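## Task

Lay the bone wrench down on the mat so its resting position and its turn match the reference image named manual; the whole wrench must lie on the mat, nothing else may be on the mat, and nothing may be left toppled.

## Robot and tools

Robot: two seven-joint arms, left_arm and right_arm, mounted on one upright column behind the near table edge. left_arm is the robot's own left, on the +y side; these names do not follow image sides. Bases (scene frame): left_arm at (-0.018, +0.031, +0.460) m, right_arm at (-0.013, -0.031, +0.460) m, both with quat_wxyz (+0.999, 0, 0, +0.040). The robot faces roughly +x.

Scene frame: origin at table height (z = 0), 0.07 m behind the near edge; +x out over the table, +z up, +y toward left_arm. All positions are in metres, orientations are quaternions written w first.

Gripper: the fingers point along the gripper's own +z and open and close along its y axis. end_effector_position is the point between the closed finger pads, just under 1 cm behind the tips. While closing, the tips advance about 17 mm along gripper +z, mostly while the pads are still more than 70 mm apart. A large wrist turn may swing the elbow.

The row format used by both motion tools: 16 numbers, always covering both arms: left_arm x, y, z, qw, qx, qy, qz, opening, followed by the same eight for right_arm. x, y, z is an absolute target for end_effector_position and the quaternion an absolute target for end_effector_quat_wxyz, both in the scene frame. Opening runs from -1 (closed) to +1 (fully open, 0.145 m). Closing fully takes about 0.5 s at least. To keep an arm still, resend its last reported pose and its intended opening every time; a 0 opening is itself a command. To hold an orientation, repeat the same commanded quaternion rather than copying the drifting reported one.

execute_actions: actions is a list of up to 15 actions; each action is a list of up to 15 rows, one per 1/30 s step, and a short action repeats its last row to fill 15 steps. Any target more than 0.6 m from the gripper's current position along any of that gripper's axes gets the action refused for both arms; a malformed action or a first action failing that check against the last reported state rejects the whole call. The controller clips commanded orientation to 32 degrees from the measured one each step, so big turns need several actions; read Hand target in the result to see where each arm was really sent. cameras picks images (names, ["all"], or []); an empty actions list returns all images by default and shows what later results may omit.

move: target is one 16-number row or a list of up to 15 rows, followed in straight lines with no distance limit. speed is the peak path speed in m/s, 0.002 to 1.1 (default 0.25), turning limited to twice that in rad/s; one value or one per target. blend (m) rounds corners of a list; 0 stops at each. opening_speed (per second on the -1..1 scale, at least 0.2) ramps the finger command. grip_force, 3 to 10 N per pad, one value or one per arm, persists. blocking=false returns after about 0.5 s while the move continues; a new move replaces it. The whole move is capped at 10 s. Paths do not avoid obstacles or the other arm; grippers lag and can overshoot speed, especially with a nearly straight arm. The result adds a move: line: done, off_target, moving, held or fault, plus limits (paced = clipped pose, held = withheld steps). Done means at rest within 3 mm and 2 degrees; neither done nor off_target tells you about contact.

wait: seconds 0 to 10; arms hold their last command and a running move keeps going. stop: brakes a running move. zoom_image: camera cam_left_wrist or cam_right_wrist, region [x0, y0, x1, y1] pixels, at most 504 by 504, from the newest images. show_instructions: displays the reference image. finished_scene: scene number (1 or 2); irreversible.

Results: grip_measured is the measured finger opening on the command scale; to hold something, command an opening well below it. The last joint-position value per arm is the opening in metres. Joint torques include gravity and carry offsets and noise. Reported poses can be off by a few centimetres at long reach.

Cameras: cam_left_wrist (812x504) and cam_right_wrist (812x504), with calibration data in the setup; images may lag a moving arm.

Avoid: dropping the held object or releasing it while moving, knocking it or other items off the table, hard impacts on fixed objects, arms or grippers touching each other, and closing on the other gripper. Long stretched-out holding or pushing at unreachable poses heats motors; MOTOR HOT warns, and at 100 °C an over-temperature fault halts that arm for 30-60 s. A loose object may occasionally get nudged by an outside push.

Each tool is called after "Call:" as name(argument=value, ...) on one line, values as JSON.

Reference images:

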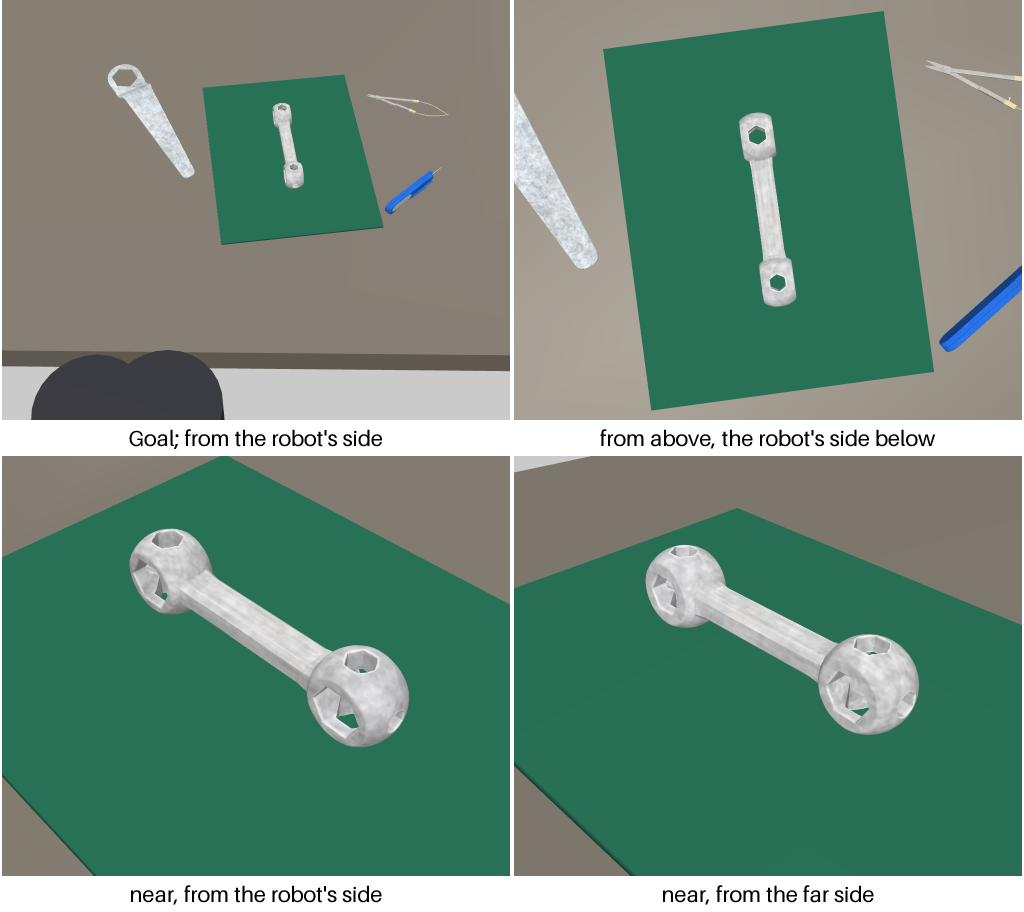

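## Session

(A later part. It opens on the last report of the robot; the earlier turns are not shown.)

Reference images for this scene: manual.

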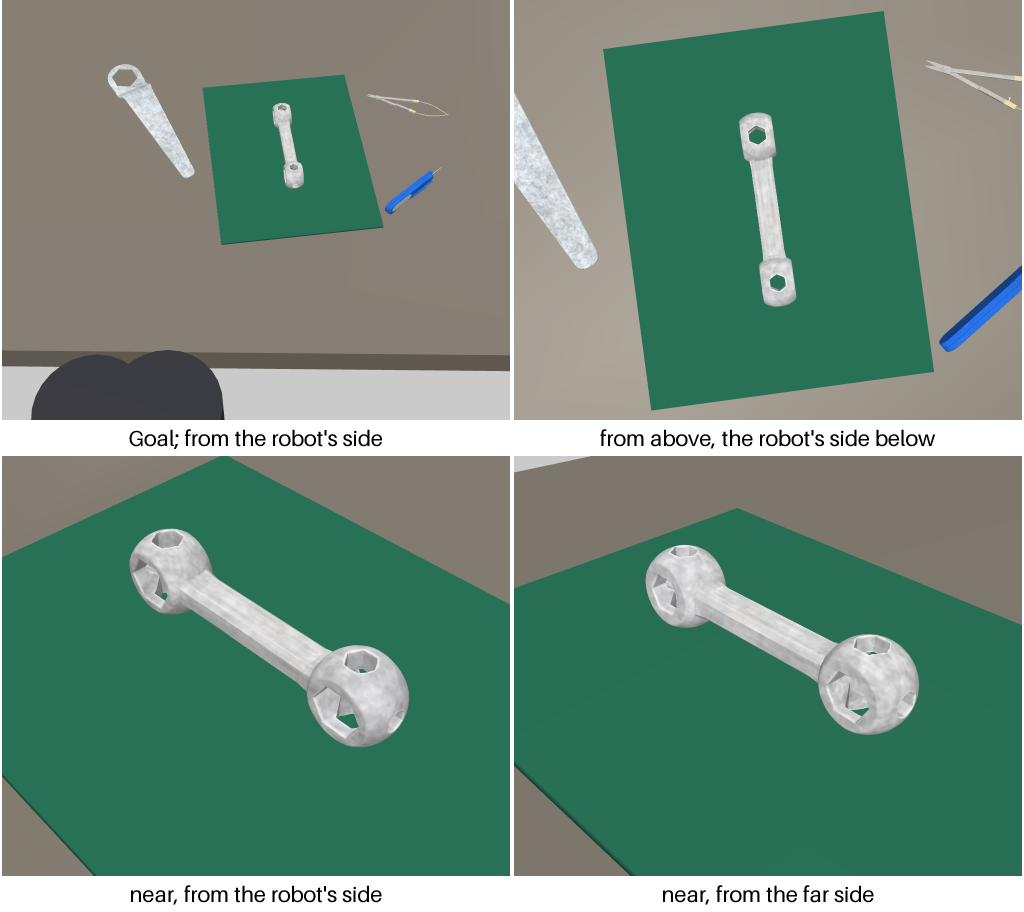

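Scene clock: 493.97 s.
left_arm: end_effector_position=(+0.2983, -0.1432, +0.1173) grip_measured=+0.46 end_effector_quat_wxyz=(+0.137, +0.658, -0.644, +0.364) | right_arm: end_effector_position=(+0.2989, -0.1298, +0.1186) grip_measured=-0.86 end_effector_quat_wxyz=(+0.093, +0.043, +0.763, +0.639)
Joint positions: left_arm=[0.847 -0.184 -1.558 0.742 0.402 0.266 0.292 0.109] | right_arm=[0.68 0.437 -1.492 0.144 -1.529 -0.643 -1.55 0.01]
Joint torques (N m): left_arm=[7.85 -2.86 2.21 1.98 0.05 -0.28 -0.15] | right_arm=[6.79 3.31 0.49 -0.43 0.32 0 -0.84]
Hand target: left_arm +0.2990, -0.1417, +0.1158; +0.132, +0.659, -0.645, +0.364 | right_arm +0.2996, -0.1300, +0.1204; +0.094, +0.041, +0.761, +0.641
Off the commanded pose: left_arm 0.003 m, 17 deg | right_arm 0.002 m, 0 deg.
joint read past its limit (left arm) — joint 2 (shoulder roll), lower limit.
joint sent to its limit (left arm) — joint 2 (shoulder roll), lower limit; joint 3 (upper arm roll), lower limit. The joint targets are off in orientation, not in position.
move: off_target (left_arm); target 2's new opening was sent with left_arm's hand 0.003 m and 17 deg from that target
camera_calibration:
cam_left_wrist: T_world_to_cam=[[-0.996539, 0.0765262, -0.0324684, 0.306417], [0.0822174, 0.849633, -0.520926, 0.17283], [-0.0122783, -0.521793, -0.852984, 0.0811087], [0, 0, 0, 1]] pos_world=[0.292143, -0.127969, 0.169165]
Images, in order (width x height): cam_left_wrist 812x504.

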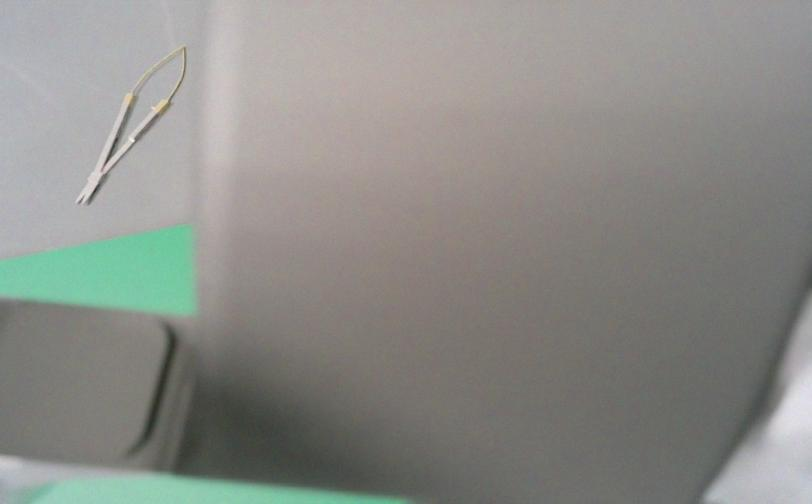

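Call:
move(target=[[0.2983,-0.1432,0.1173,0.137,0.658,-0.644,0.364,1,0.2995,-0.1299,0.1204,0.094,0.041,0.761,0.641,-1],[0.29,-0.09,0.195,0.134,0.676,-0.689,0.227,1,0.2995,-0.1299,0.1204,0.094,0.041,0.761,0.641,-1],[0.287,-0.04,0.22,0.134,0.676,-0.689,0.227,1,0.30,-0.085,0.12,0.094,0.041,0.761,0.641,-1]], speed=[0.06,0.12,0.12], opening_speed=0.8, cameras=["all"])

Scene clock: 512.37 s.
left_arm: end_effector_position=(+0.2875, -0.0403, +0.2201) grip_measured=+1.00 end_effector_quat_wxyz=(-0.133, -0.676, +0.688, -0.228) | right_arm: end_effector_position=(+0.2990, -0.0838, +0.1194) grip_measured=-0.86 end_effector_quat_wxyz=(+0.091, +0.039, +0.762, +0.640)
Joint positions: left_arm=[1.228 0.272 -1.557 1.415 0.591 0.74 0.623 0.145] | right_arm=[0.647 0.494 -1.363 0.476 -1.455 -0.633 -1.224 0.01]
Joint torques (N m): left_arm=[9.32 -0.51 4.72 1.47 0.16 -0.19 0.22] | right_arm=[5.6 2.97 2.1 0.24 0.49 0.01 -0.62]
Hand target: left_arm +0.2870, -0.0400, +0.2199; +0.134, +0.676, -0.689, +0.227 | right_arm +0.3000, -0.0849, +0.1201; +0.094, +0.041, +0.761, +0.641
Off the commanded pose: left_arm 0.001 m, 0 deg | right_arm 0.002 m, 1 deg.
move: done
camera_calibration:
cam_left_wrist: T_world_to_cam=[[-0.977528, 0.131872, 0.164464, 0.244536], [0.0696895, 0.938464, -0.338273, 0.10672], [-0.198953, -0.31921, -0.926565, 0.30045], [0, 0, 0, 1]] pos_world=[0.291379, -0.0364941, 0.27427]
cam_right_wrist: T_world_to_cam=[[0.000911902, 0.500187, 0.865917, -0.0570837], [0.924234, -0.331052, 0.190255, -0.31517], [0.381827, 0.800136, -0.462592, 0.0698941], [0, 0, 0, 1]] pos_world=[0.264655, -0.13171, 0.141725]

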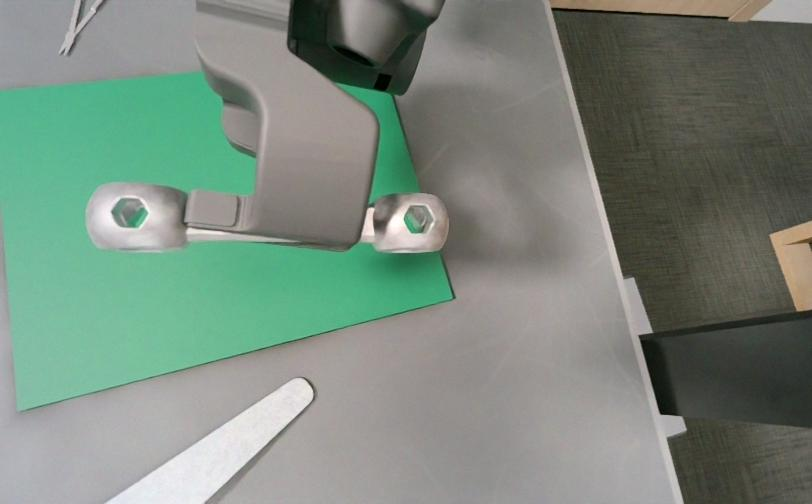

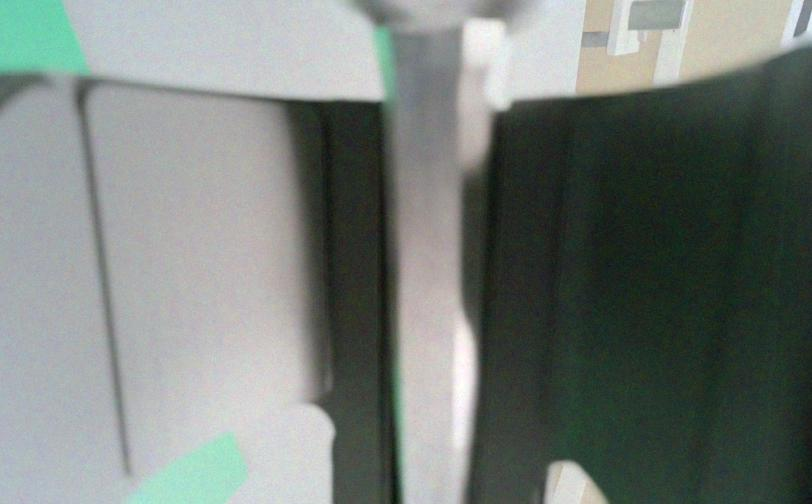

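Call:
move(target=[[0.302,-0.0765,0.1205,0.134,0.676,-0.689,0.227,1,0.30,-0.085,0.12,0.094,0.041,0.761,0.641,-1]], speed=[0.08], cameras=["cam_left_wrist"])

Scene clock: 537.30 s.
left_arm: end_effector_position=(+0.3033, -0.0774, +0.1225) grip_measured=+1.00 end_effector_quat_wxyz=(-0.134, -0.676, +0.687, -0.230) | right_arm: end_effector_position=(+0.2990, -0.0838, +0.1194) grip_measured=-0.86 end_effector_quat_wxyz=(+0.091, +0.039, +0.762, +0.640)
Joint positions: left_arm=[0.981 -0.036 -1.558 0.849 0.379 0.447 0.623 0.145] | right_arm=[0.647 0.494 -1.363 0.476 -1.455 -0.633 -1.224 0.01]
Joint torques (N m): left_arm=[8.56 -1.83 2.69 1.57 0.12 -0.24 0.2] | right_arm=[5.58 2.97 2.1 0.21 0.5 0.02 -0.63]
Hand target: left_arm +0.3021, -0.0764, +0.1205; +0.134, +0.676, -0.688, +0.227 | right_arm +0.3000, -0.0849, +0.1201; +0.094, +0.041, +0.761, +0.641
Off the commanded pose: left_arm 0.003 m, 0 deg | right_arm 0.002 m, 1 deg.
move: done
camera_calibration:
cam_left_wrist: T_world_to_cam=[[-0.977867, 0.130267, 0.163727, 0.281018], [0.0675235, 0.937146, -0.342342, 0.10853], [-0.198032, -0.323709, -0.9252, 0.200529], [0, 0, 0, 1]] pos_world=[0.307181, -0.0734026, 0.176674]
Images, in order (width x height): cam_left_wrist 812x504.

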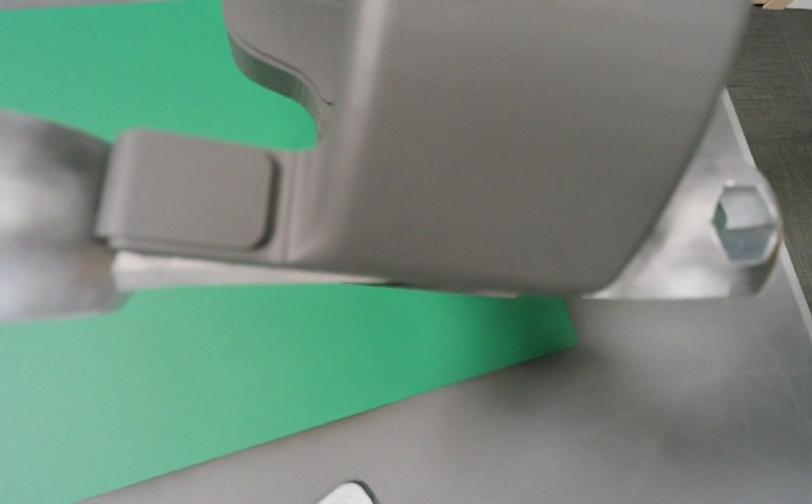

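Call:
move(target=[[0.2995,-0.094,0.1185,0.134,0.676,-0.689,0.227,1,0.30,-0.085,0.12,0.094,0.041,0.761,0.641,-1]], speed=[0.05], cameras=["cam_left_wrist"])

Scene clock: 554.33 s.
left_arm: end_effector_position=(+0.3001, -0.0958, +0.1214) grip_measured=+1.00 end_effector_quat_wxyz=(-0.136, -0.674, +0.689, -0.229) | right_arm: end_effector_position=(+0.2990, -0.0838, +0.1194) grip_measured=-0.86 end_effector_quat_wxyz=(+0.091, +0.039, +0.762, +0.640)
Joint positions: left_arm=[0.973 -0.113 -1.558 0.78 0.372 0.447 0.622 0.145] | right_arm=[0.647 0.494 -1.363 0.476 -1.455 -0.633 -1.224 0.01]
Joint torques (N m): left_arm=[7.66 -1.86 2.82 1.58 0.12 -0.16 0] | right_arm=[5.58 2.94 2.1 0.23 0.5 0.01 -0.63]
Hand target: left_arm +0.2995, -0.0940, +0.1185; +0.134, +0.676, -0.689, +0.227 | right_arm +0.3000, -0.0849, +0.1201; +0.094, +0.041, +0.761, +0.641
Off the commanded pose: left_arm 0.003 m, 0 deg | right_arm 0.002 m, 1 deg.
move: done
camera_calibration:
cam_left_wrist: T_world_to_cam=[[-0.976361, 0.138002, 0.166358, 0.280425], [0.0738055, 0.936249, -0.343497, 0.123715], [-0.203156, -0.323099, -0.924302, 0.19445], [0, 0, 0, 1]] pos_world=[0.304169, -0.091701, 0.175576]
Images, in order (width x height): cam_left_wrist 812x504.

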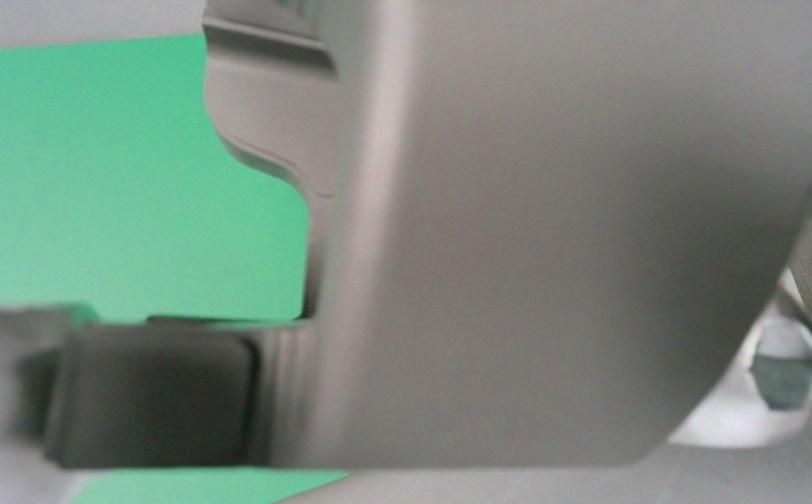

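Call:
move(target=[[0.297,-0.094,0.118,0.134,0.676,-0.689,0.227,1,0.30,-0.085,0.12,0.094,0.041,0.761,0.641,-1],[0.297,-0.094,0.118,0.134,0.676,-0.689,0.227,0.45,0.30,-0.085,0.12,0.094,0.041,0.761,0.641,-1]], speed=[0.03,0.03], opening_speed=0.4, cameras=["cam_left_wrist"])

Scene clock: 562.60 s.
left_arm: end_effector_position=(+0.2963, -0.0960, +0.1202) grip_measured=+0.55 end_effector_quat_wxyz=(-0.139, -0.674, +0.689, -0.227) | right_arm: end_effector_position=(+0.3005, -0.0855, +0.1188) grip_measured=-0.86 end_effector_quat_wxyz=(+0.095, +0.041, +0.764, +0.637)
Joint positions: left_arm=[0.966 -0.105 -1.558 0.797 0.375 0.456 0.617 0.116] | right_arm=[0.647 0.496 -1.363 0.474 -1.448 -0.628 -1.217 0.01]
Joint torques (N m): left_arm=[8.11 -1.73 2.8 1.96 0.05 -0.15 -0.1] | right_arm=[5.79 2.57 1.39 0.54 0.37 -0.12 -0.87]
Hand target: left_arm +0.2970, -0.0939, +0.1180; +0.134, +0.676, -0.689, +0.227 | right_arm +0.3000, -0.0850, +0.1200; +0.094, +0.041, +0.761, +0.641
Off the commanded pose: left_arm 0.003 m, 1 deg | right_arm 0.001 m, 1 deg.
move: done
camera_calibration:
cam_left_wrist: T_world_to_cam=[[-0.975106, 0.138241, 0.173373, 0.275759], [0.0713109, 0.935842, -0.345129, 0.124709], [-0.209961, -0.324174, -0.922403, 0.194111], [0, 0, 0, 1]] pos_world=[0.300757, -0.0919031, 0.17428]
Images, in order (width x height): cam_left_wrist 812x504.

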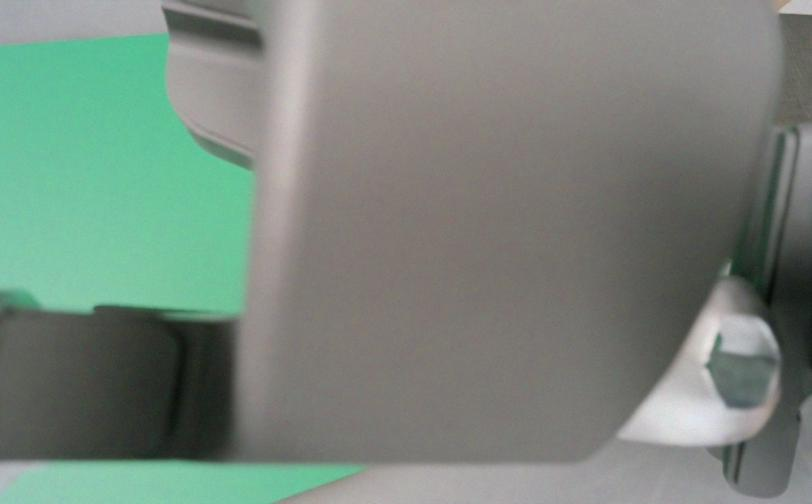

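Call:
move(target=[[0.297,-0.094,0.118,0.134,0.676,-0.689,0.227,-0.1,0.30,-0.085,0.12,0.094,0.041,0.761,0.641,-1],[0.297,-0.094,0.118,0.134,0.676,-0.689,0.227,-0.1,0.3005,-0.0855,0.1188,0.094,0.041,0.761,0.641,-0.6],[0.297,-0.094,0.118,0.134,0.676,-0.689,0.227,-0.1,0.293,-0.20,0.138,0.094,0.041,0.761,0.641,-0.6]], speed=[0.03,0.03,0.07], opening_speed=0.6, cameras=["all"])

Scene clock: 573.33 s.
left_arm: end_effector_position=(+0.2963, -0.0954, +0.1195) grip_measured=-0.10 end_effector_quat_wxyz=(-0.136, -0.674, +0.690, -0.227) | right_arm: end_effector_position=(+0.2927, -0.2003, +0.1375) grip_measured=-0.60 end_effector_quat_wxyz=(+0.113, +0.060, +0.782, +0.610)
Joint positions: left_arm=[0.964 -0.104 -1.558 0.799 0.369 0.458 0.615 0.068] | right_arm=[0.675 0.684 -1.46 0.3 -1.556 -0.662 -1.553 0.03]
Joint torques (N m): left_arm=[8.29 -1.96 3.19 1.59 0.11 -0.22 -0.03] | right_arm=[5 4.18 1.46 -0.79 0.43 -0.13 -0.75]
Hand target: left_arm +0.2969, -0.0941, +0.1180; +0.134, +0.676, -0.689, +0.227 | right_arm +0.2928, -0.1997, +0.1383; +0.113, +0.062, +0.780, +0.613
Off the commanded pose: left_arm 0.002 m, 0 deg | right_arm 0.001 m, 5 deg.
joint sent to its limit (right arm) — joint 7 (wrist yaw), lower limit. The joint targets are off in orientation, not in position.
move: off_target (right_arm)
camera_calibration:
cam_left_wrist: T_world_to_cam=[[-0.975669, 0.137835, 0.170505, 0.276265], [0.0727587, 0.937154, -0.341245, 0.123109], [-0.206825, -0.320536, -0.924381, 0.193285], [0, 0, 0, 1]] pos_world=[0.300562, -0.0914963, 0.173575]
cam_right_wrist: T_world_to_cam=[[0.0355814, 0.558638, 0.828648, -0.0077202], [0.900889, -0.376847, 0.21537, -0.357233], [0.432588, 0.738857, -0.51668, 0.154185], [0, 0, 0, 1]] pos_world=[0.255404, -0.24423, 0.162999]

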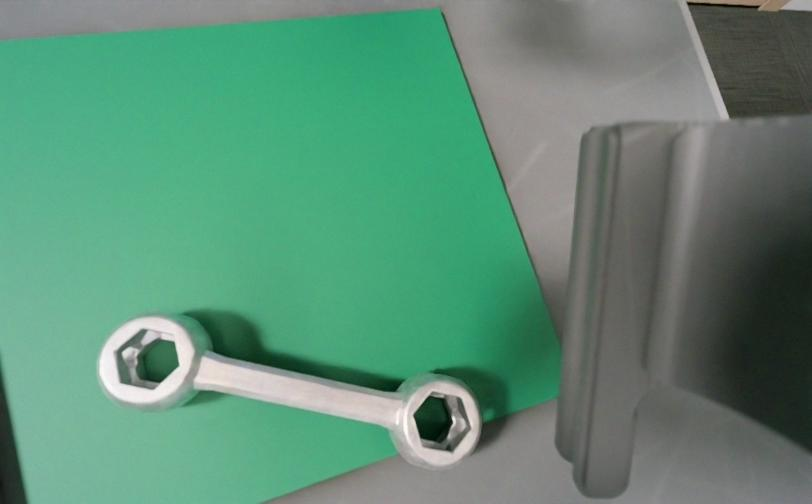

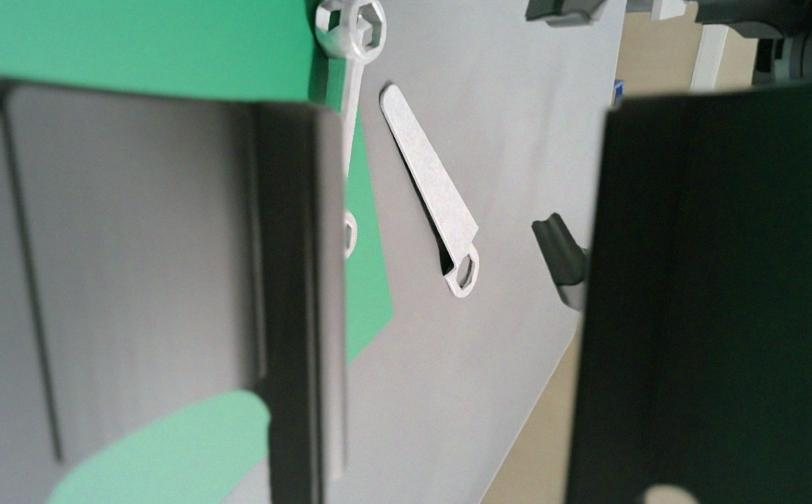

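Call:
move(target=[[0.285,-0.04,0.22,0.134,0.676,-0.689,0.227,0,0.293,-0.22,0.17,0.113,0.06,0.782,0.61,-0.55],[0.19,0.12,0.30,-0.014,-0.402,0.884,-0.238,0,0.295,-0.11,0.16,0.065,-0.042,0.993,0.09,-0.55]], speed=[0.25,0.4], cameras=["cam_right_wrist"])

Scene clock: 607.77 s.
left_arm: end_effector_position=(+0.1904, +0.1193, +0.3002) grip_measured=+0.00 end_effector_quat_wxyz=(-0.014, -0.403, +0.883, -0.240) | right_arm: end_effector_position=(+0.2940, -0.1090, +0.1595) grip_measured=-0.55 end_effector_quat_wxyz=(+0.064, -0.044, +0.993, +0.092)
Joint positions: left_arm=[1.481 1.199 -1.557 2.219 0.161 0.164 1.059 0.076] | right_arm=[1.025 0.794 -1.465 1.552 -0.813 -0.675 0.896 0.034]
Joint torques (N m): left_arm=[5.47 0.36 3.96 0.72 0.07 -0.09 0.12] | right_arm=[7.03 1.62 3.43 0.73 0.09 0.04 0]
Hand target: left_arm +0.1900, +0.1200, +0.3000; -0.014, -0.402, +0.884, -0.238 | right_arm +0.2950, -0.1100, +0.1600; +0.065, -0.042, +0.993, +0.090
Off the commanded pose: left_arm 0.001 m, 0 deg | right_arm 0.002 m, 0 deg.
move: done
camera_calibration:
cam_right_wrist: T_world_to_cam=[[-0.0623448, 0.983589, -0.169309, 0.157252], [0.940711, 0.114584, 0.31927, -0.30337], [0.33343, -0.139366, -0.932417, 0.0971791], [0, 0, 0, 1]] pos_world=[0.262785, -0.106367, 0.214092]
Images, in order (width x height): cam_right_wrist 812x504.

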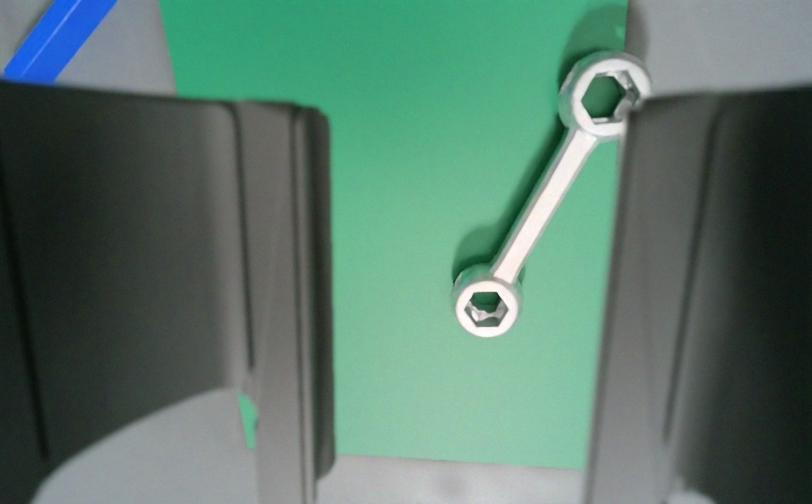

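Call:
move(target=[[0.19,0.12,0.3,-0.014,-0.402,0.884,-0.238,-0.3,0.3015,-0.08,0.06,0,0.172,0.985,0,-0.55],[0.19,0.12,0.3,-0.014,-0.402,0.884,-0.238,-0.3,0.3015,-0.08,0.018,0,0.172,0.985,0,-0.55]], speed=[0.2,0.06], cameras=["cam_right_wrist"])

Scene clock: 631.07 s.
left_arm: end_effector_position=(+0.1904, +0.1193, +0.3002) grip_measured=-0.30 end_effector_quat_wxyz=(-0.014, -0.403, +0.883, -0.240) | right_arm: end_effector_position=(+0.3017, -0.0806, +0.0184) grip_measured=-0.55 end_effector_quat_wxyz=(+0.000, +0.173, +0.985, -0.002)
Joint positions: left_arm=[1.481 1.199 -1.557 2.219 0.161 0.164 1.059 0.053] | right_arm=[0.82 0.164 -1.509 0.568 -0.808 -0.489 0.823 0.034]
Joint torques (N m): left_arm=[5.5 0.41 3.99 0.7 0.08 -0.09 0.12] | right_arm=[7.11 -0.28 1.18 0.32 -0.05 -0.1 -0.21]
Hand target: left_arm +0.1900, +0.1200, +0.3000; -0.014, -0.402, +0.884, -0.238 | right_arm +0.3015, -0.0799, +0.0180; +0.000, +0.172, +0.985, +0.000
Off the commanded pose: left_arm 0.001 m, 0 deg | right_arm 0.001 m, 0 deg.
move: done
camera_calibration:
cam_right_wrist: T_world_to_cam=[[0.310857, 0.885481, -0.345385, -0.0112983], [0.948071, -0.263146, 0.17865, -0.298939], [0.0673046, -0.382984, -0.9213, 0.0275906], [0, 0, 0, 1]] pos_world=[0.28507, -0.0580934, 0.0749224]
Images, in order (width x height): cam_right_wrist 812x504.

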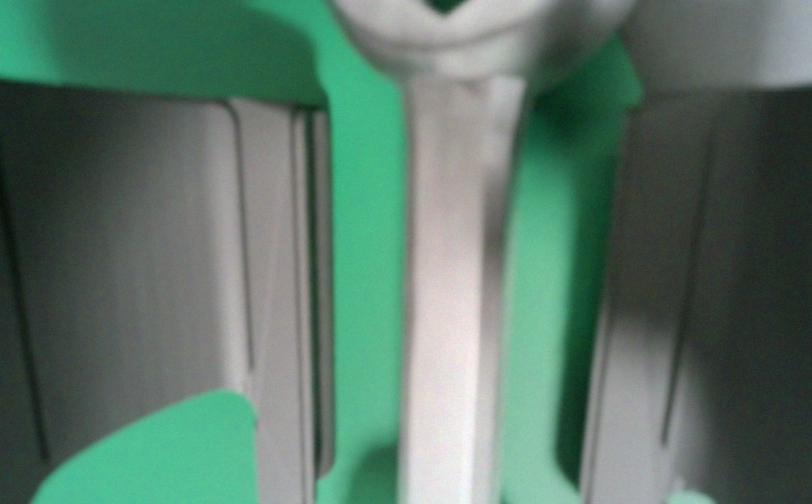

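Call:
move(target=[[0.19,0.12,0.3,-0.014,-0.402,0.884,-0.238,-0.3,0.3015,-0.08,0.0155,0,0.172,0.985,0,-0.55],[0.19,0.12,0.3,-0.014,-0.402,0.884,-0.238,-0.3,0.3015,-0.08,0.0155,0,0.172,0.985,0,-1],[0.22,0.10,0.32,-0.014,-0.402,0.884,-0.238,-0.3,0.30,-0.09,0.07,0,0.172,0.985,0,-1],[0.313,-0.02,0.3,0.099,0.971,-0.078,0.206,-0.3,0.30,-0.10,0.14,0.091,0.039,0.762,0.64,-1]], speed=[0.05,0.05,0.2,0.4], opening_speed=1.5, cameras=["all"])

Scene clock: 648.03 s.
left_arm: end_effector_position=(+0.3132, -0.0217, +0.3023) grip_measured=-0.30 end_effector_quat_wxyz=(+0.101, +0.920, +0.012, +0.379) | right_arm: end_effector_position=(+0.2995, -0.1007, +0.1384) grip_measured=-0.86 end_effector_quat_wxyz=(+0.089, +0.039, +0.765, +0.636)
Joint positions: left_arm=[0.626 -0.085 -0.785 1.781 1.57 0.768 -1.568 0.053] | right_arm=[0.675 0.632 -1.408 0.653 -1.367 -0.653 -1.152 0.01]
Joint torques (N m): left_arm=[5.68 -2.57 2.78 2.41 -0.15 0.08 0.11] | right_arm=[5.92 2.55 2.1 0.06 0.4 0 -0.91]
Hand target: left_arm +0.3130, -0.0202, +0.2998; +0.098, +0.922, +0.014, +0.375 | right_arm +0.3000, -0.1000, +0.1401; +0.091, +0.039, +0.762, +0.640
Off the commanded pose: left_arm 0.003 m, 23 deg | right_arm 0.002 m, 1 deg.
joint sent to its limit (left arm) — joint 5 (forearm roll), upper limit; joint 6 (wrist pitch), upper limit; joint 7 (wrist yaw), lower limit. The joint targets are off in orientation, not in position.
move: off_target (left_arm)
camera_calibration:
cam_left_wrist: T_world_to_cam=[[-0.269747, -0.864434, 0.424252, -0.0681774], [-0.81461, -0.0300776, -0.579229, 0.444108], [0.513466, -0.501845, -0.696064, 0.0908404], [0, 0, 0, 1]] pos_world=[0.296741, 0.0000106073, 0.349395]
cam_right_wrist: T_world_to_cam=[[0.00405372, 0.508841, 0.860851, -0.064282], [0.924935, -0.329126, 0.190188, -0.324878], [0.380104, 0.79546, -0.471979, 0.0933553], [0, 0, 0, 1]] pos_world=[0.265267, -0.148477, 0.161187]

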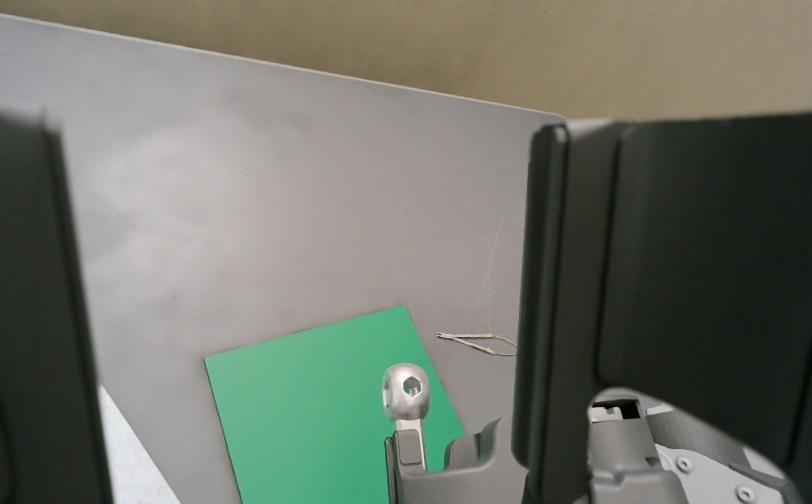

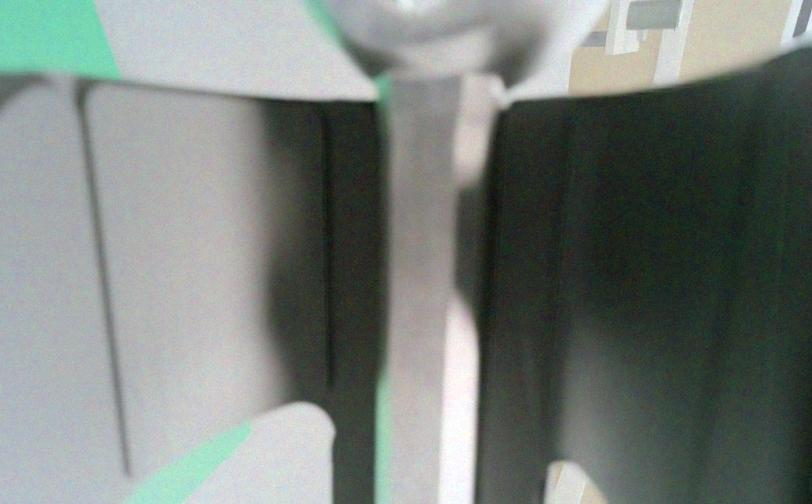

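Call:
move(target=[[0.2945,-0.07,0.2325,0.109,0.935,-0.064,0.331,-0.3,0.30,-0.10,0.14,0.091,0.039,0.762,0.64,-1],[0.327,-0.095,0.182,0.109,0.935,-0.064,0.331,-0.3,0.30,-0.10,0.14,0.091,0.039,0.762,0.64,-1]], speed=[0.15,0.1], cameras=["cam_left_wrist"])

Scene clock: 669.53 s.
left_arm: end_effector_position=(+0.3251, -0.0964, +0.1840) grip_measured=-0.30 end_effector_quat_wxyz=(+0.110, +0.936, -0.067, +0.327) | right_arm: end_effector_position=(+0.3023, -0.1101, +0.1320) grip_measured=-0.86 end_effector_quat_wxyz=(+0.097, +0.046, +0.779, +0.618)
Joint positions: left_arm=[0.671 -0.185 -1.081 1.17 1.316 0.556 -0.981 0.053] | right_arm=[0.674 0.641 -1.408 0.637 -1.364 -0.647 -1.125 0.01]
Joint torques (N m): left_arm=[7.45 -3.02 1.63 1.98 -0.43 -0.67 0.56] | right_arm=[6.11 0.49 1.81 2.33 0.32 -0.16 -1.86]
Hand target: left_arm +0.3269, -0.0949, +0.1820; +0.109, +0.935, -0.064, +0.331 | right_arm +0.3001, -0.1002, +0.1399; +0.091, +0.039, +0.762, +0.640
Off the commanded pose: left_arm 0.003 m, 1 deg | right_arm 0.013 m, 3 deg.
joint read past its limit (left arm) — joint 2 (shoulder roll), lower limit.
move: off_target (right_arm)
camera_calibration:
cam_left_wrist: T_world_to_cam=[[-0.37027, -0.831193, 0.414752, -0.0415872], [-0.855717, 0.131471, -0.500464, 0.397382], [0.361454, -0.540217, -0.759945, 0.0224001], [0, 0, 0, 1]] pos_world=[0.316552, -0.0747105, 0.233147]
Images, in order (width x height): cam_left_wrist 812x504.

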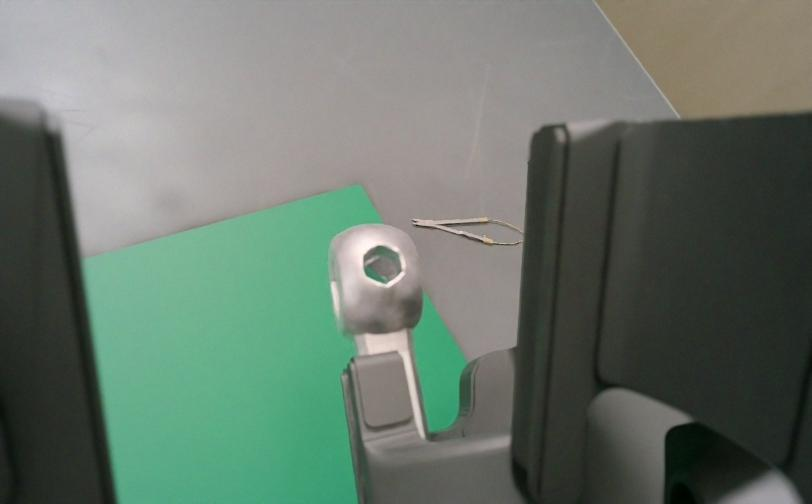

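Call:
move(target=[[0.29,-0.06,0.24,0.109,0.935,-0.064,0.331,-0.3,0.30,-0.10,0.14,0.091,0.039,0.762,0.64,-1],[0.26,0.06,0.30,0.109,0.935,-0.064,0.331,-0.3,0.30,-0.085,0.08,0,0.172,0.985,0,-1],[0.26,0.06,0.30,0.109,0.935,-0.064,0.331,-0.3,0.3015,-0.08,0.0165,0,0.172,0.985,0,-1],[0.26,0.06,0.30,0.109,0.935,-0.064,0.331,-0.3,0.3015,-0.08,0.0165,0,0.172,0.985,0,-0.55],[0.26,0.06,0.30,0.109,0.935,-0.064,0.331,-0.3,0.3015,-0.08,0.07,0,0.172,0.985,0,-0.55],[0.26,0.06,0.30,0.109,0.935,-0.064,0.331,-0.3,0.26,-0.065,0.08,0.296,0.163,0.94,-0.051,-0.55]], speed=[0.15,0.3,0.06,0.05,0.1,0.2], opening_speed=1, cameras=["cam_right_wrist"])

Scene clock: 707.87 s.
left_arm: end_effector_position=(+0.2605, +0.0600, +0.2999) grip_measured=-0.30 end_effector_quat_wxyz=(+0.112, +0.892, -0.045, +0.436) | right_arm: end_effector_position=(+0.2606, -0.0654, +0.0796) grip_measured=-0.55 end_effector_quat_wxyz=(+0.296, +0.163, +0.940, -0.051)
Joint positions: left_arm=[0.408 0.436 -0.74 2.273 1.57 0.768 -1.337 0.053] | right_arm=[0.629 0.391 -1.556 1.456 -1.421 0.296 1.29 0.034]
Joint torques (N m): left_arm=[3.81 0.17 3.36 3.04 -0.2 -0.02 0.38] | right_arm=[4.71 -0.28 1.87 2.51 -0.3 0.07 0.11]
Hand target: left_arm +0.2600, +0.0599, +0.2996; +0.114, +0.892, -0.046, +0.435 | right_arm +0.2600, -0.0650, +0.0800; +0.296, +0.163, +0.940, -0.051
Off the commanded pose: left_arm 0.001 m, 13 deg | right_arm 0.001 m, 0 deg.
joint sent to its limit (left arm) — joint 5 (forearm roll), upper limit; joint 6 (wrist pitch), upper limit. The joint targets are off in orientation, not in position.
move: off_target (left_arm)
camera_calibration:
cam_right_wrist: T_world_to_cam=[[0.493214, 0.8217, -0.285568, -0.0473592], [0.686567, -0.166106, 0.707838, -0.234514], [0.534196, -0.545177, -0.646078, -0.0616627], [0, 0, 0, 1]] pos_world=[0.217308, -0.0336561, 0.112635]
Images, in order (width x height): cam_right_wrist 812x504.

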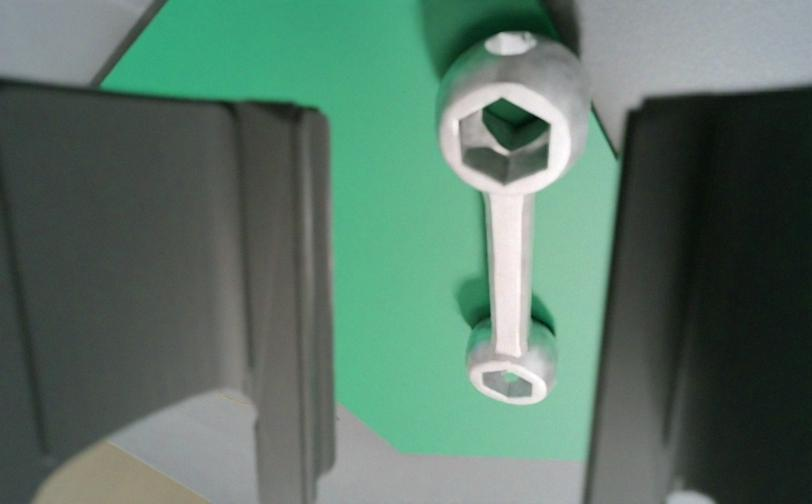

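Call:
move(target=[[0.26,0.06,0.30,0.109,0.949,-0.057,0.291,-0.4,0.300,-0.0815,0.0205,0.296,0.163,0.94,-0.051,-0.55],[0.26,0.06,0.30,0.109,0.949,-0.057,0.291,-0.4,0.300,-0.0815,0.0205,0.296,0.163,0.94,-0.051,-1],[0.26,0.06,0.30,0.109,0.949,-0.057,0.291,-0.4,0.28,-0.085,0.08,0.296,0.163,0.94,-0.051,-1],[0.29,0.0,0.28,0.109,0.949,-0.057,0.291,-0.4,0.28,-0.11,0.13,0.283,0.257,0.711,0.59,-1]], speed=[0.07,0.05,0.15,0.3], opening_speed=1.5, cameras=["all"])

Scene clock: 741.27 s.
left_arm: end_effector_position=(+0.2863, +0.0080, +0.2834) grip_measured=-0.40 end_effector_quat_wxyz=(+0.114, +0.914, -0.023, +0.389) | right_arm: end_effector_position=(+0.2787, -0.1072, +0.1214) grip_measured=-0.87 end_effector_quat_wxyz=(+0.291, +0.252, +0.768, +0.512)
Joint positions: left_arm=[0.508 0.142 -0.817 1.993 1.57 0.768 -1.452 0.046] | right_arm=[0.209 0.839 -1.093 1.366 -1.001 0.055 -0.425 0.01]
Joint torques (N m): left_arm=[6.26 -2.02 1.61 2.45 -0.17 0.03 0.11] | right_arm=[3.36 3.07 2.65 1.58 0.1 -0.02 -0.87]
Hand target: left_arm +0.2861, +0.0077, +0.2824; +0.111, +0.915, -0.025, +0.387 | right_arm +0.2800, -0.1068, +0.1234; +0.293, +0.251, +0.764, +0.516
Off the commanded pose: left_arm 0.009 m, 13 deg | right_arm 0.009 m, 11 deg.
joint sent to its limit (left arm) — joint 5 (forearm roll), upper limit; joint 6 (wrist pitch), upper limit.
move: off_target (left_arm, right_arm; path cut at 10 s); path passed 3 of 4 targets; target 2's new opening was sent with right_arm's hand 0.009 m and 3 deg from that target
camera_calibration:
cam_left_wrist: T_world_to_cam=[[-0.344288, -0.842884, 0.413536, -0.0174558], [-0.796675, 0.0292252, -0.603701, 0.41344], [0.496764, -0.537301, -0.681566, 0.107426], [0, 0, 0, 1]] pos_world=[0.270002, 0.0309241, 0.330031]
cam_right_wrist: T_world_to_cam=[[0.317105, 0.553104, 0.770403, -0.117821], [0.571073, -0.759907, 0.31051, -0.266706], [0.757179, 0.341493, -0.556833, -0.0450045], [0, 0, 0, 1]] pos_world=[0.223747, -0.122135, 0.148524]

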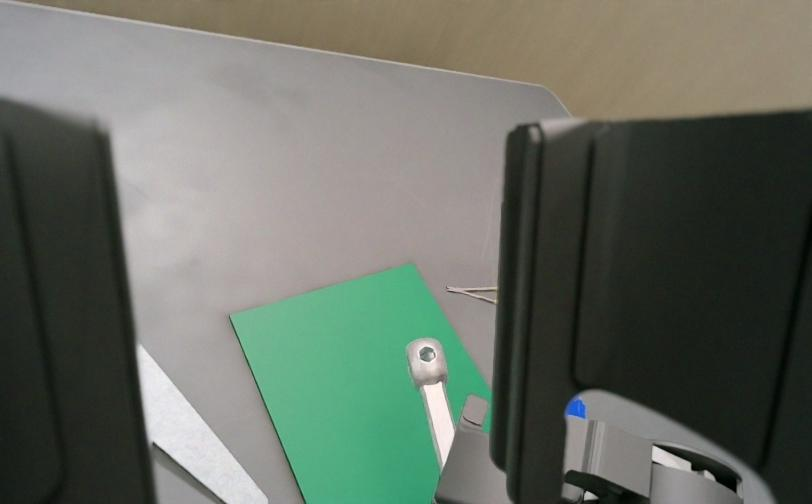

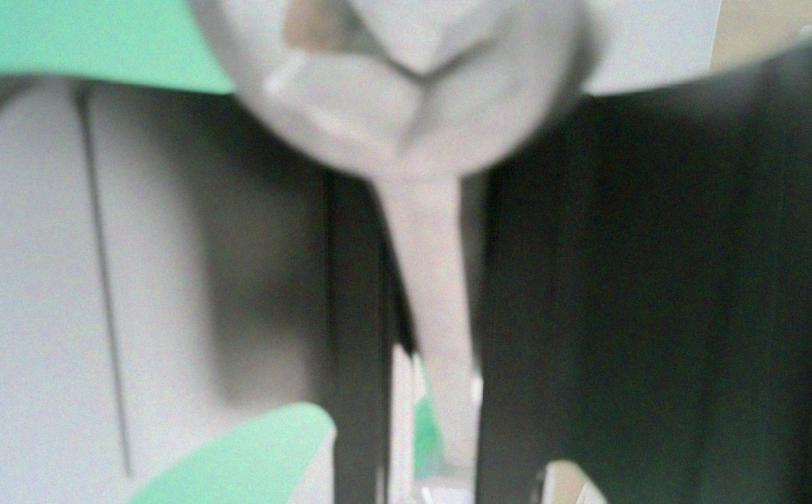

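Call:
move(target=[[0.292,-0.06,0.24,0.109,0.949,-0.057,0.291,-0.4,0.28,-0.11,0.13,0.283,0.257,0.711,0.59,-1],[0.305,-0.097,0.193,0.109,0.949,-0.057,0.291,-0.4,0.28,-0.11,0.13,0.283,0.257,0.711,0.59,-1]], speed=[0.2,0.1], cameras=["all"])

Scene clock: 751.13 s.
left_arm: end_effector_position=(+0.3054, -0.0961, +0.1939) grip_measured=-0.40 end_effector_quat_wxyz=(+0.108, +0.949, -0.055, +0.292) | right_arm: end_effector_position=(+0.2790, -0.1102, +0.1281) grip_measured=-0.87 end_effector_quat_wxyz=(+0.282, +0.257, +0.715, +0.586)
Joint positions: left_arm=[0.656 -0.183 -1.068 1.275 1.453 0.594 -1.151 0.046] | right_arm=[0.203 0.795 -1.083 1.231 -0.959 -0.058 -0.667 0.01]
Joint torques (N m): left_arm=[7.42 -3.86 1.65 2.81 -0.13 -0.17 0.41] | right_arm=[3.23 3.1 2.48 1.39 0.16 -0.08 -0.91]
Hand target: left_arm +0.3050, -0.0970, +0.1930; +0.109, +0.949, -0.057, +0.291 | right_arm +0.2800, -0.1100, +0.1299; +0.283, +0.257, +0.711, +0.590
Off the commanded pose: left_arm 0.001 m, 0 deg | right_arm 0.002 m, 1 deg.
joint sent to its limit (left arm) — joint 2 (shoulder roll), lower limit. The joint targets still meet the commanded pose.
move: done
camera_calibration:
cam_left_wrist: T_world_to_cam=[[-0.323184, -0.838474, 0.438764, -0.0724687], [-0.893815, 0.118143, -0.432593, 0.382705], [0.310881, -0.531981, -0.787623, 0.0588116], [0, 0, 0, 1]] pos_world=[0.300363, -0.0746906, 0.243673]
cam_right_wrist: T_world_to_cam=[[0.269221, 0.413849, 0.869626, -0.136153], [0.57304, -0.794566, 0.200725, -0.261547], [0.774045, 0.444291, -0.451066, -0.0475452], [0, 0, 0, 1]] pos_world=[0.223334, -0.130345, 0.149455]

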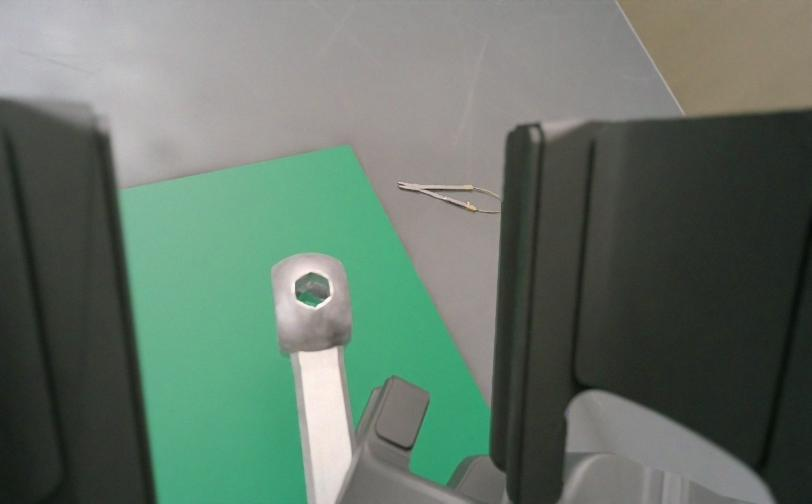

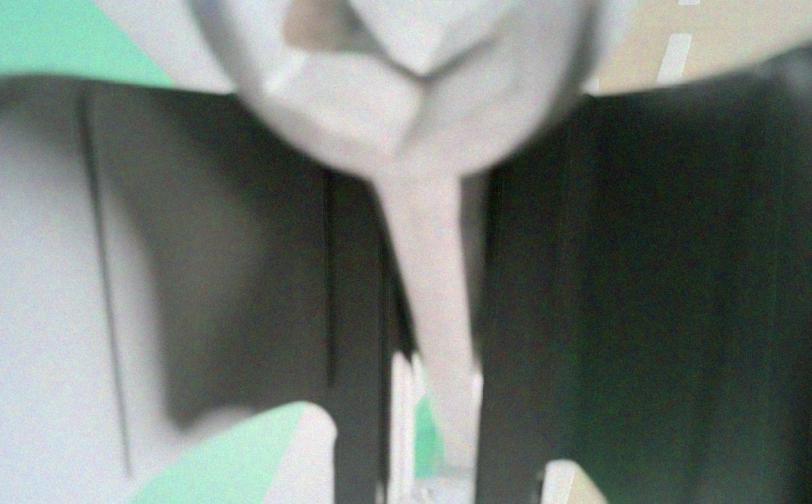

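Call:
move(target=[[0.322,-0.11,0.152,0.109,0.949,-0.057,0.291,-0.4,0.28,-0.11,0.13,0.283,0.257,0.711,0.59,-1]], speed=[0.07], cameras=["cam_left_wrist"])

Scene clock: 768.97 s.
left_arm: end_effector_position=(+0.3222, -0.1099, +0.1543) grip_measured=-0.40 end_effector_quat_wxyz=(+0.132, +0.942, -0.064, +0.303) | right_arm: end_effector_position=(+0.2799, -0.1134, +0.1246) grip_measured=-0.87 end_effector_quat_wxyz=(+0.282, +0.264, +0.718, +0.579)
Joint positions: left_arm=[0.804 -0.185 -1.344 1.002 1.57 0.353 -0.861 0.045] | right_arm=[0.202 0.795 -1.083 1.224 -0.949 -0.055 -0.655 0.01]
Joint torques (N m): left_arm=[7.71 -2.94 1.89 2.25 -0.15 -0.27 0.52] | right_arm=[3.63 3.23 2.15 2.56 -0.14 -0.14 -1.34]
Hand target: left_arm +0.3218, -0.1094, +0.1522; +0.132, +0.942, -0.066, +0.302 | right_arm +0.2799, -0.1100, +0.1299; +0.283, +0.257, +0.711, +0.590
Off the commanded pose: left_arm 0.002 m, 3 deg | right_arm 0.006 m, 2 deg.
joint read past its limit (left arm) — joint 2 (shoulder roll), lower limit.
joint sent to its limit (left arm) — joint 2 (shoulder roll), lower limit; joint 5 (forearm roll), upper limit. The joint targets are off in orientation, not in position.
move: off_target (left_arm, right_arm)
camera_calibration:
cam_left_wrist: T_world_to_cam=[[-0.358415, -0.80947, 0.465077, -0.0508411], [-0.878897, 0.124608, -0.460449, 0.382383], [0.314767, -0.573786, -0.756102, 0.00440534], [0, 0, 0, 1]] pos_world=[0.316466, -0.0862746, 0.203044]
Images, in order (width x height): cam_left_wrist 812x504.

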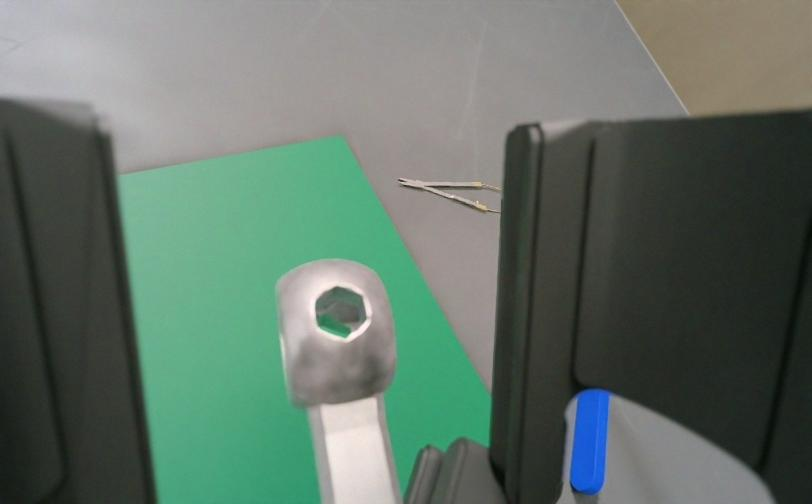

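Call:
move(target=[[0.303,-0.1035,0.179,0.132,0.942,-0.066,0.302,-0.62,0.28,-0.11,0.13,0.283,0.257,0.711,0.59,-1],[0.3215,-0.1115,0.151,0.132,0.942,-0.066,0.302,-0.62,0.28,-0.11,0.13,0.283,0.257,0.711,0.59,-1]], speed=[0.1,0.06], cameras=["cam_left_wrist"])

Scene clock: 787.53 s.
left_arm: end_effector_position=(+0.3230, -0.1120, +0.1550) grip_measured=-0.62 end_effector_quat_wxyz=(+0.137, +0.939, -0.067, +0.308) | right_arm: end_effector_position=(+0.2798, -0.1132, +0.1241) grip_measured=-0.87 end_effector_quat_wxyz=(+0.281, +0.265, +0.719, +0.578)
Joint positions: left_arm=[0.809 -0.186 -1.355 0.999 1.57 0.343 -0.844 0.029] | right_arm=[0.202 0.795 -1.083 1.224 -0.95 -0.055 -0.653 0.01]
Joint torques (N m): left_arm=[6.58 -2.86 2.03 2.1 -0.12 -0.3 0.48] | right_arm=[3.55 3.28 2.29 2.52 -0.14 -0.14 -1.43]
Hand target: left_arm +0.3214, -0.1109, +0.1511; +0.136, +0.940, -0.068, +0.304 | right_arm +0.2800, -0.1101, +0.1299; +0.283, +0.257, +0.711, +0.590
Off the commanded pose: left_arm 0.004 m, 1 deg | right_arm 0.007 m, 2 deg.
joint read past its limit (left arm) — joint 2 (shoulder roll), lower limit.
joint sent to its limit (left arm) — joint 2 (shoulder roll), lower limit; joint 5 (forearm roll), upper limit. The joint targets still meet the commanded pose.
move: off_target (left_arm, right_arm)
camera_calibration:
cam_left_wrist: T_world_to_cam=[[-0.369719, -0.802619, 0.468092, -0.0485934], [-0.873288, 0.128135, -0.470053, 0.383706], [0.317295, -0.582567, -0.748291, 0.000472468], [0, 0, 0, 1]] pos_world=[0.31697, -0.0878928, 0.203462]
Images, in order (width x height): cam_left_wrist 812x504.

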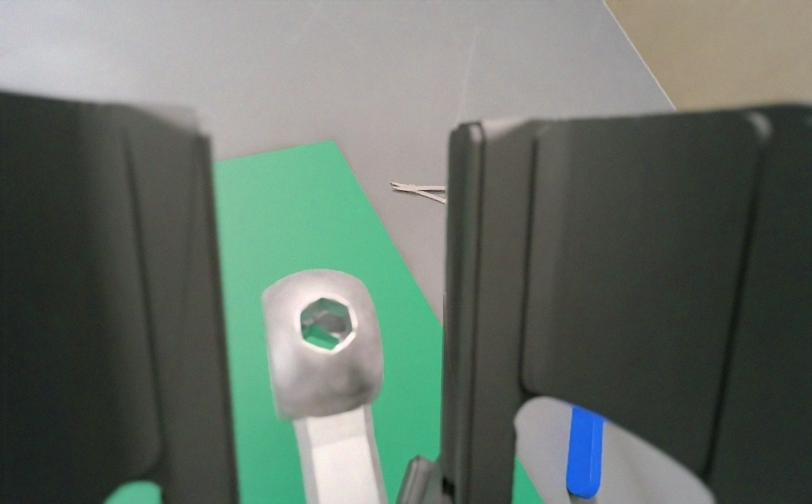

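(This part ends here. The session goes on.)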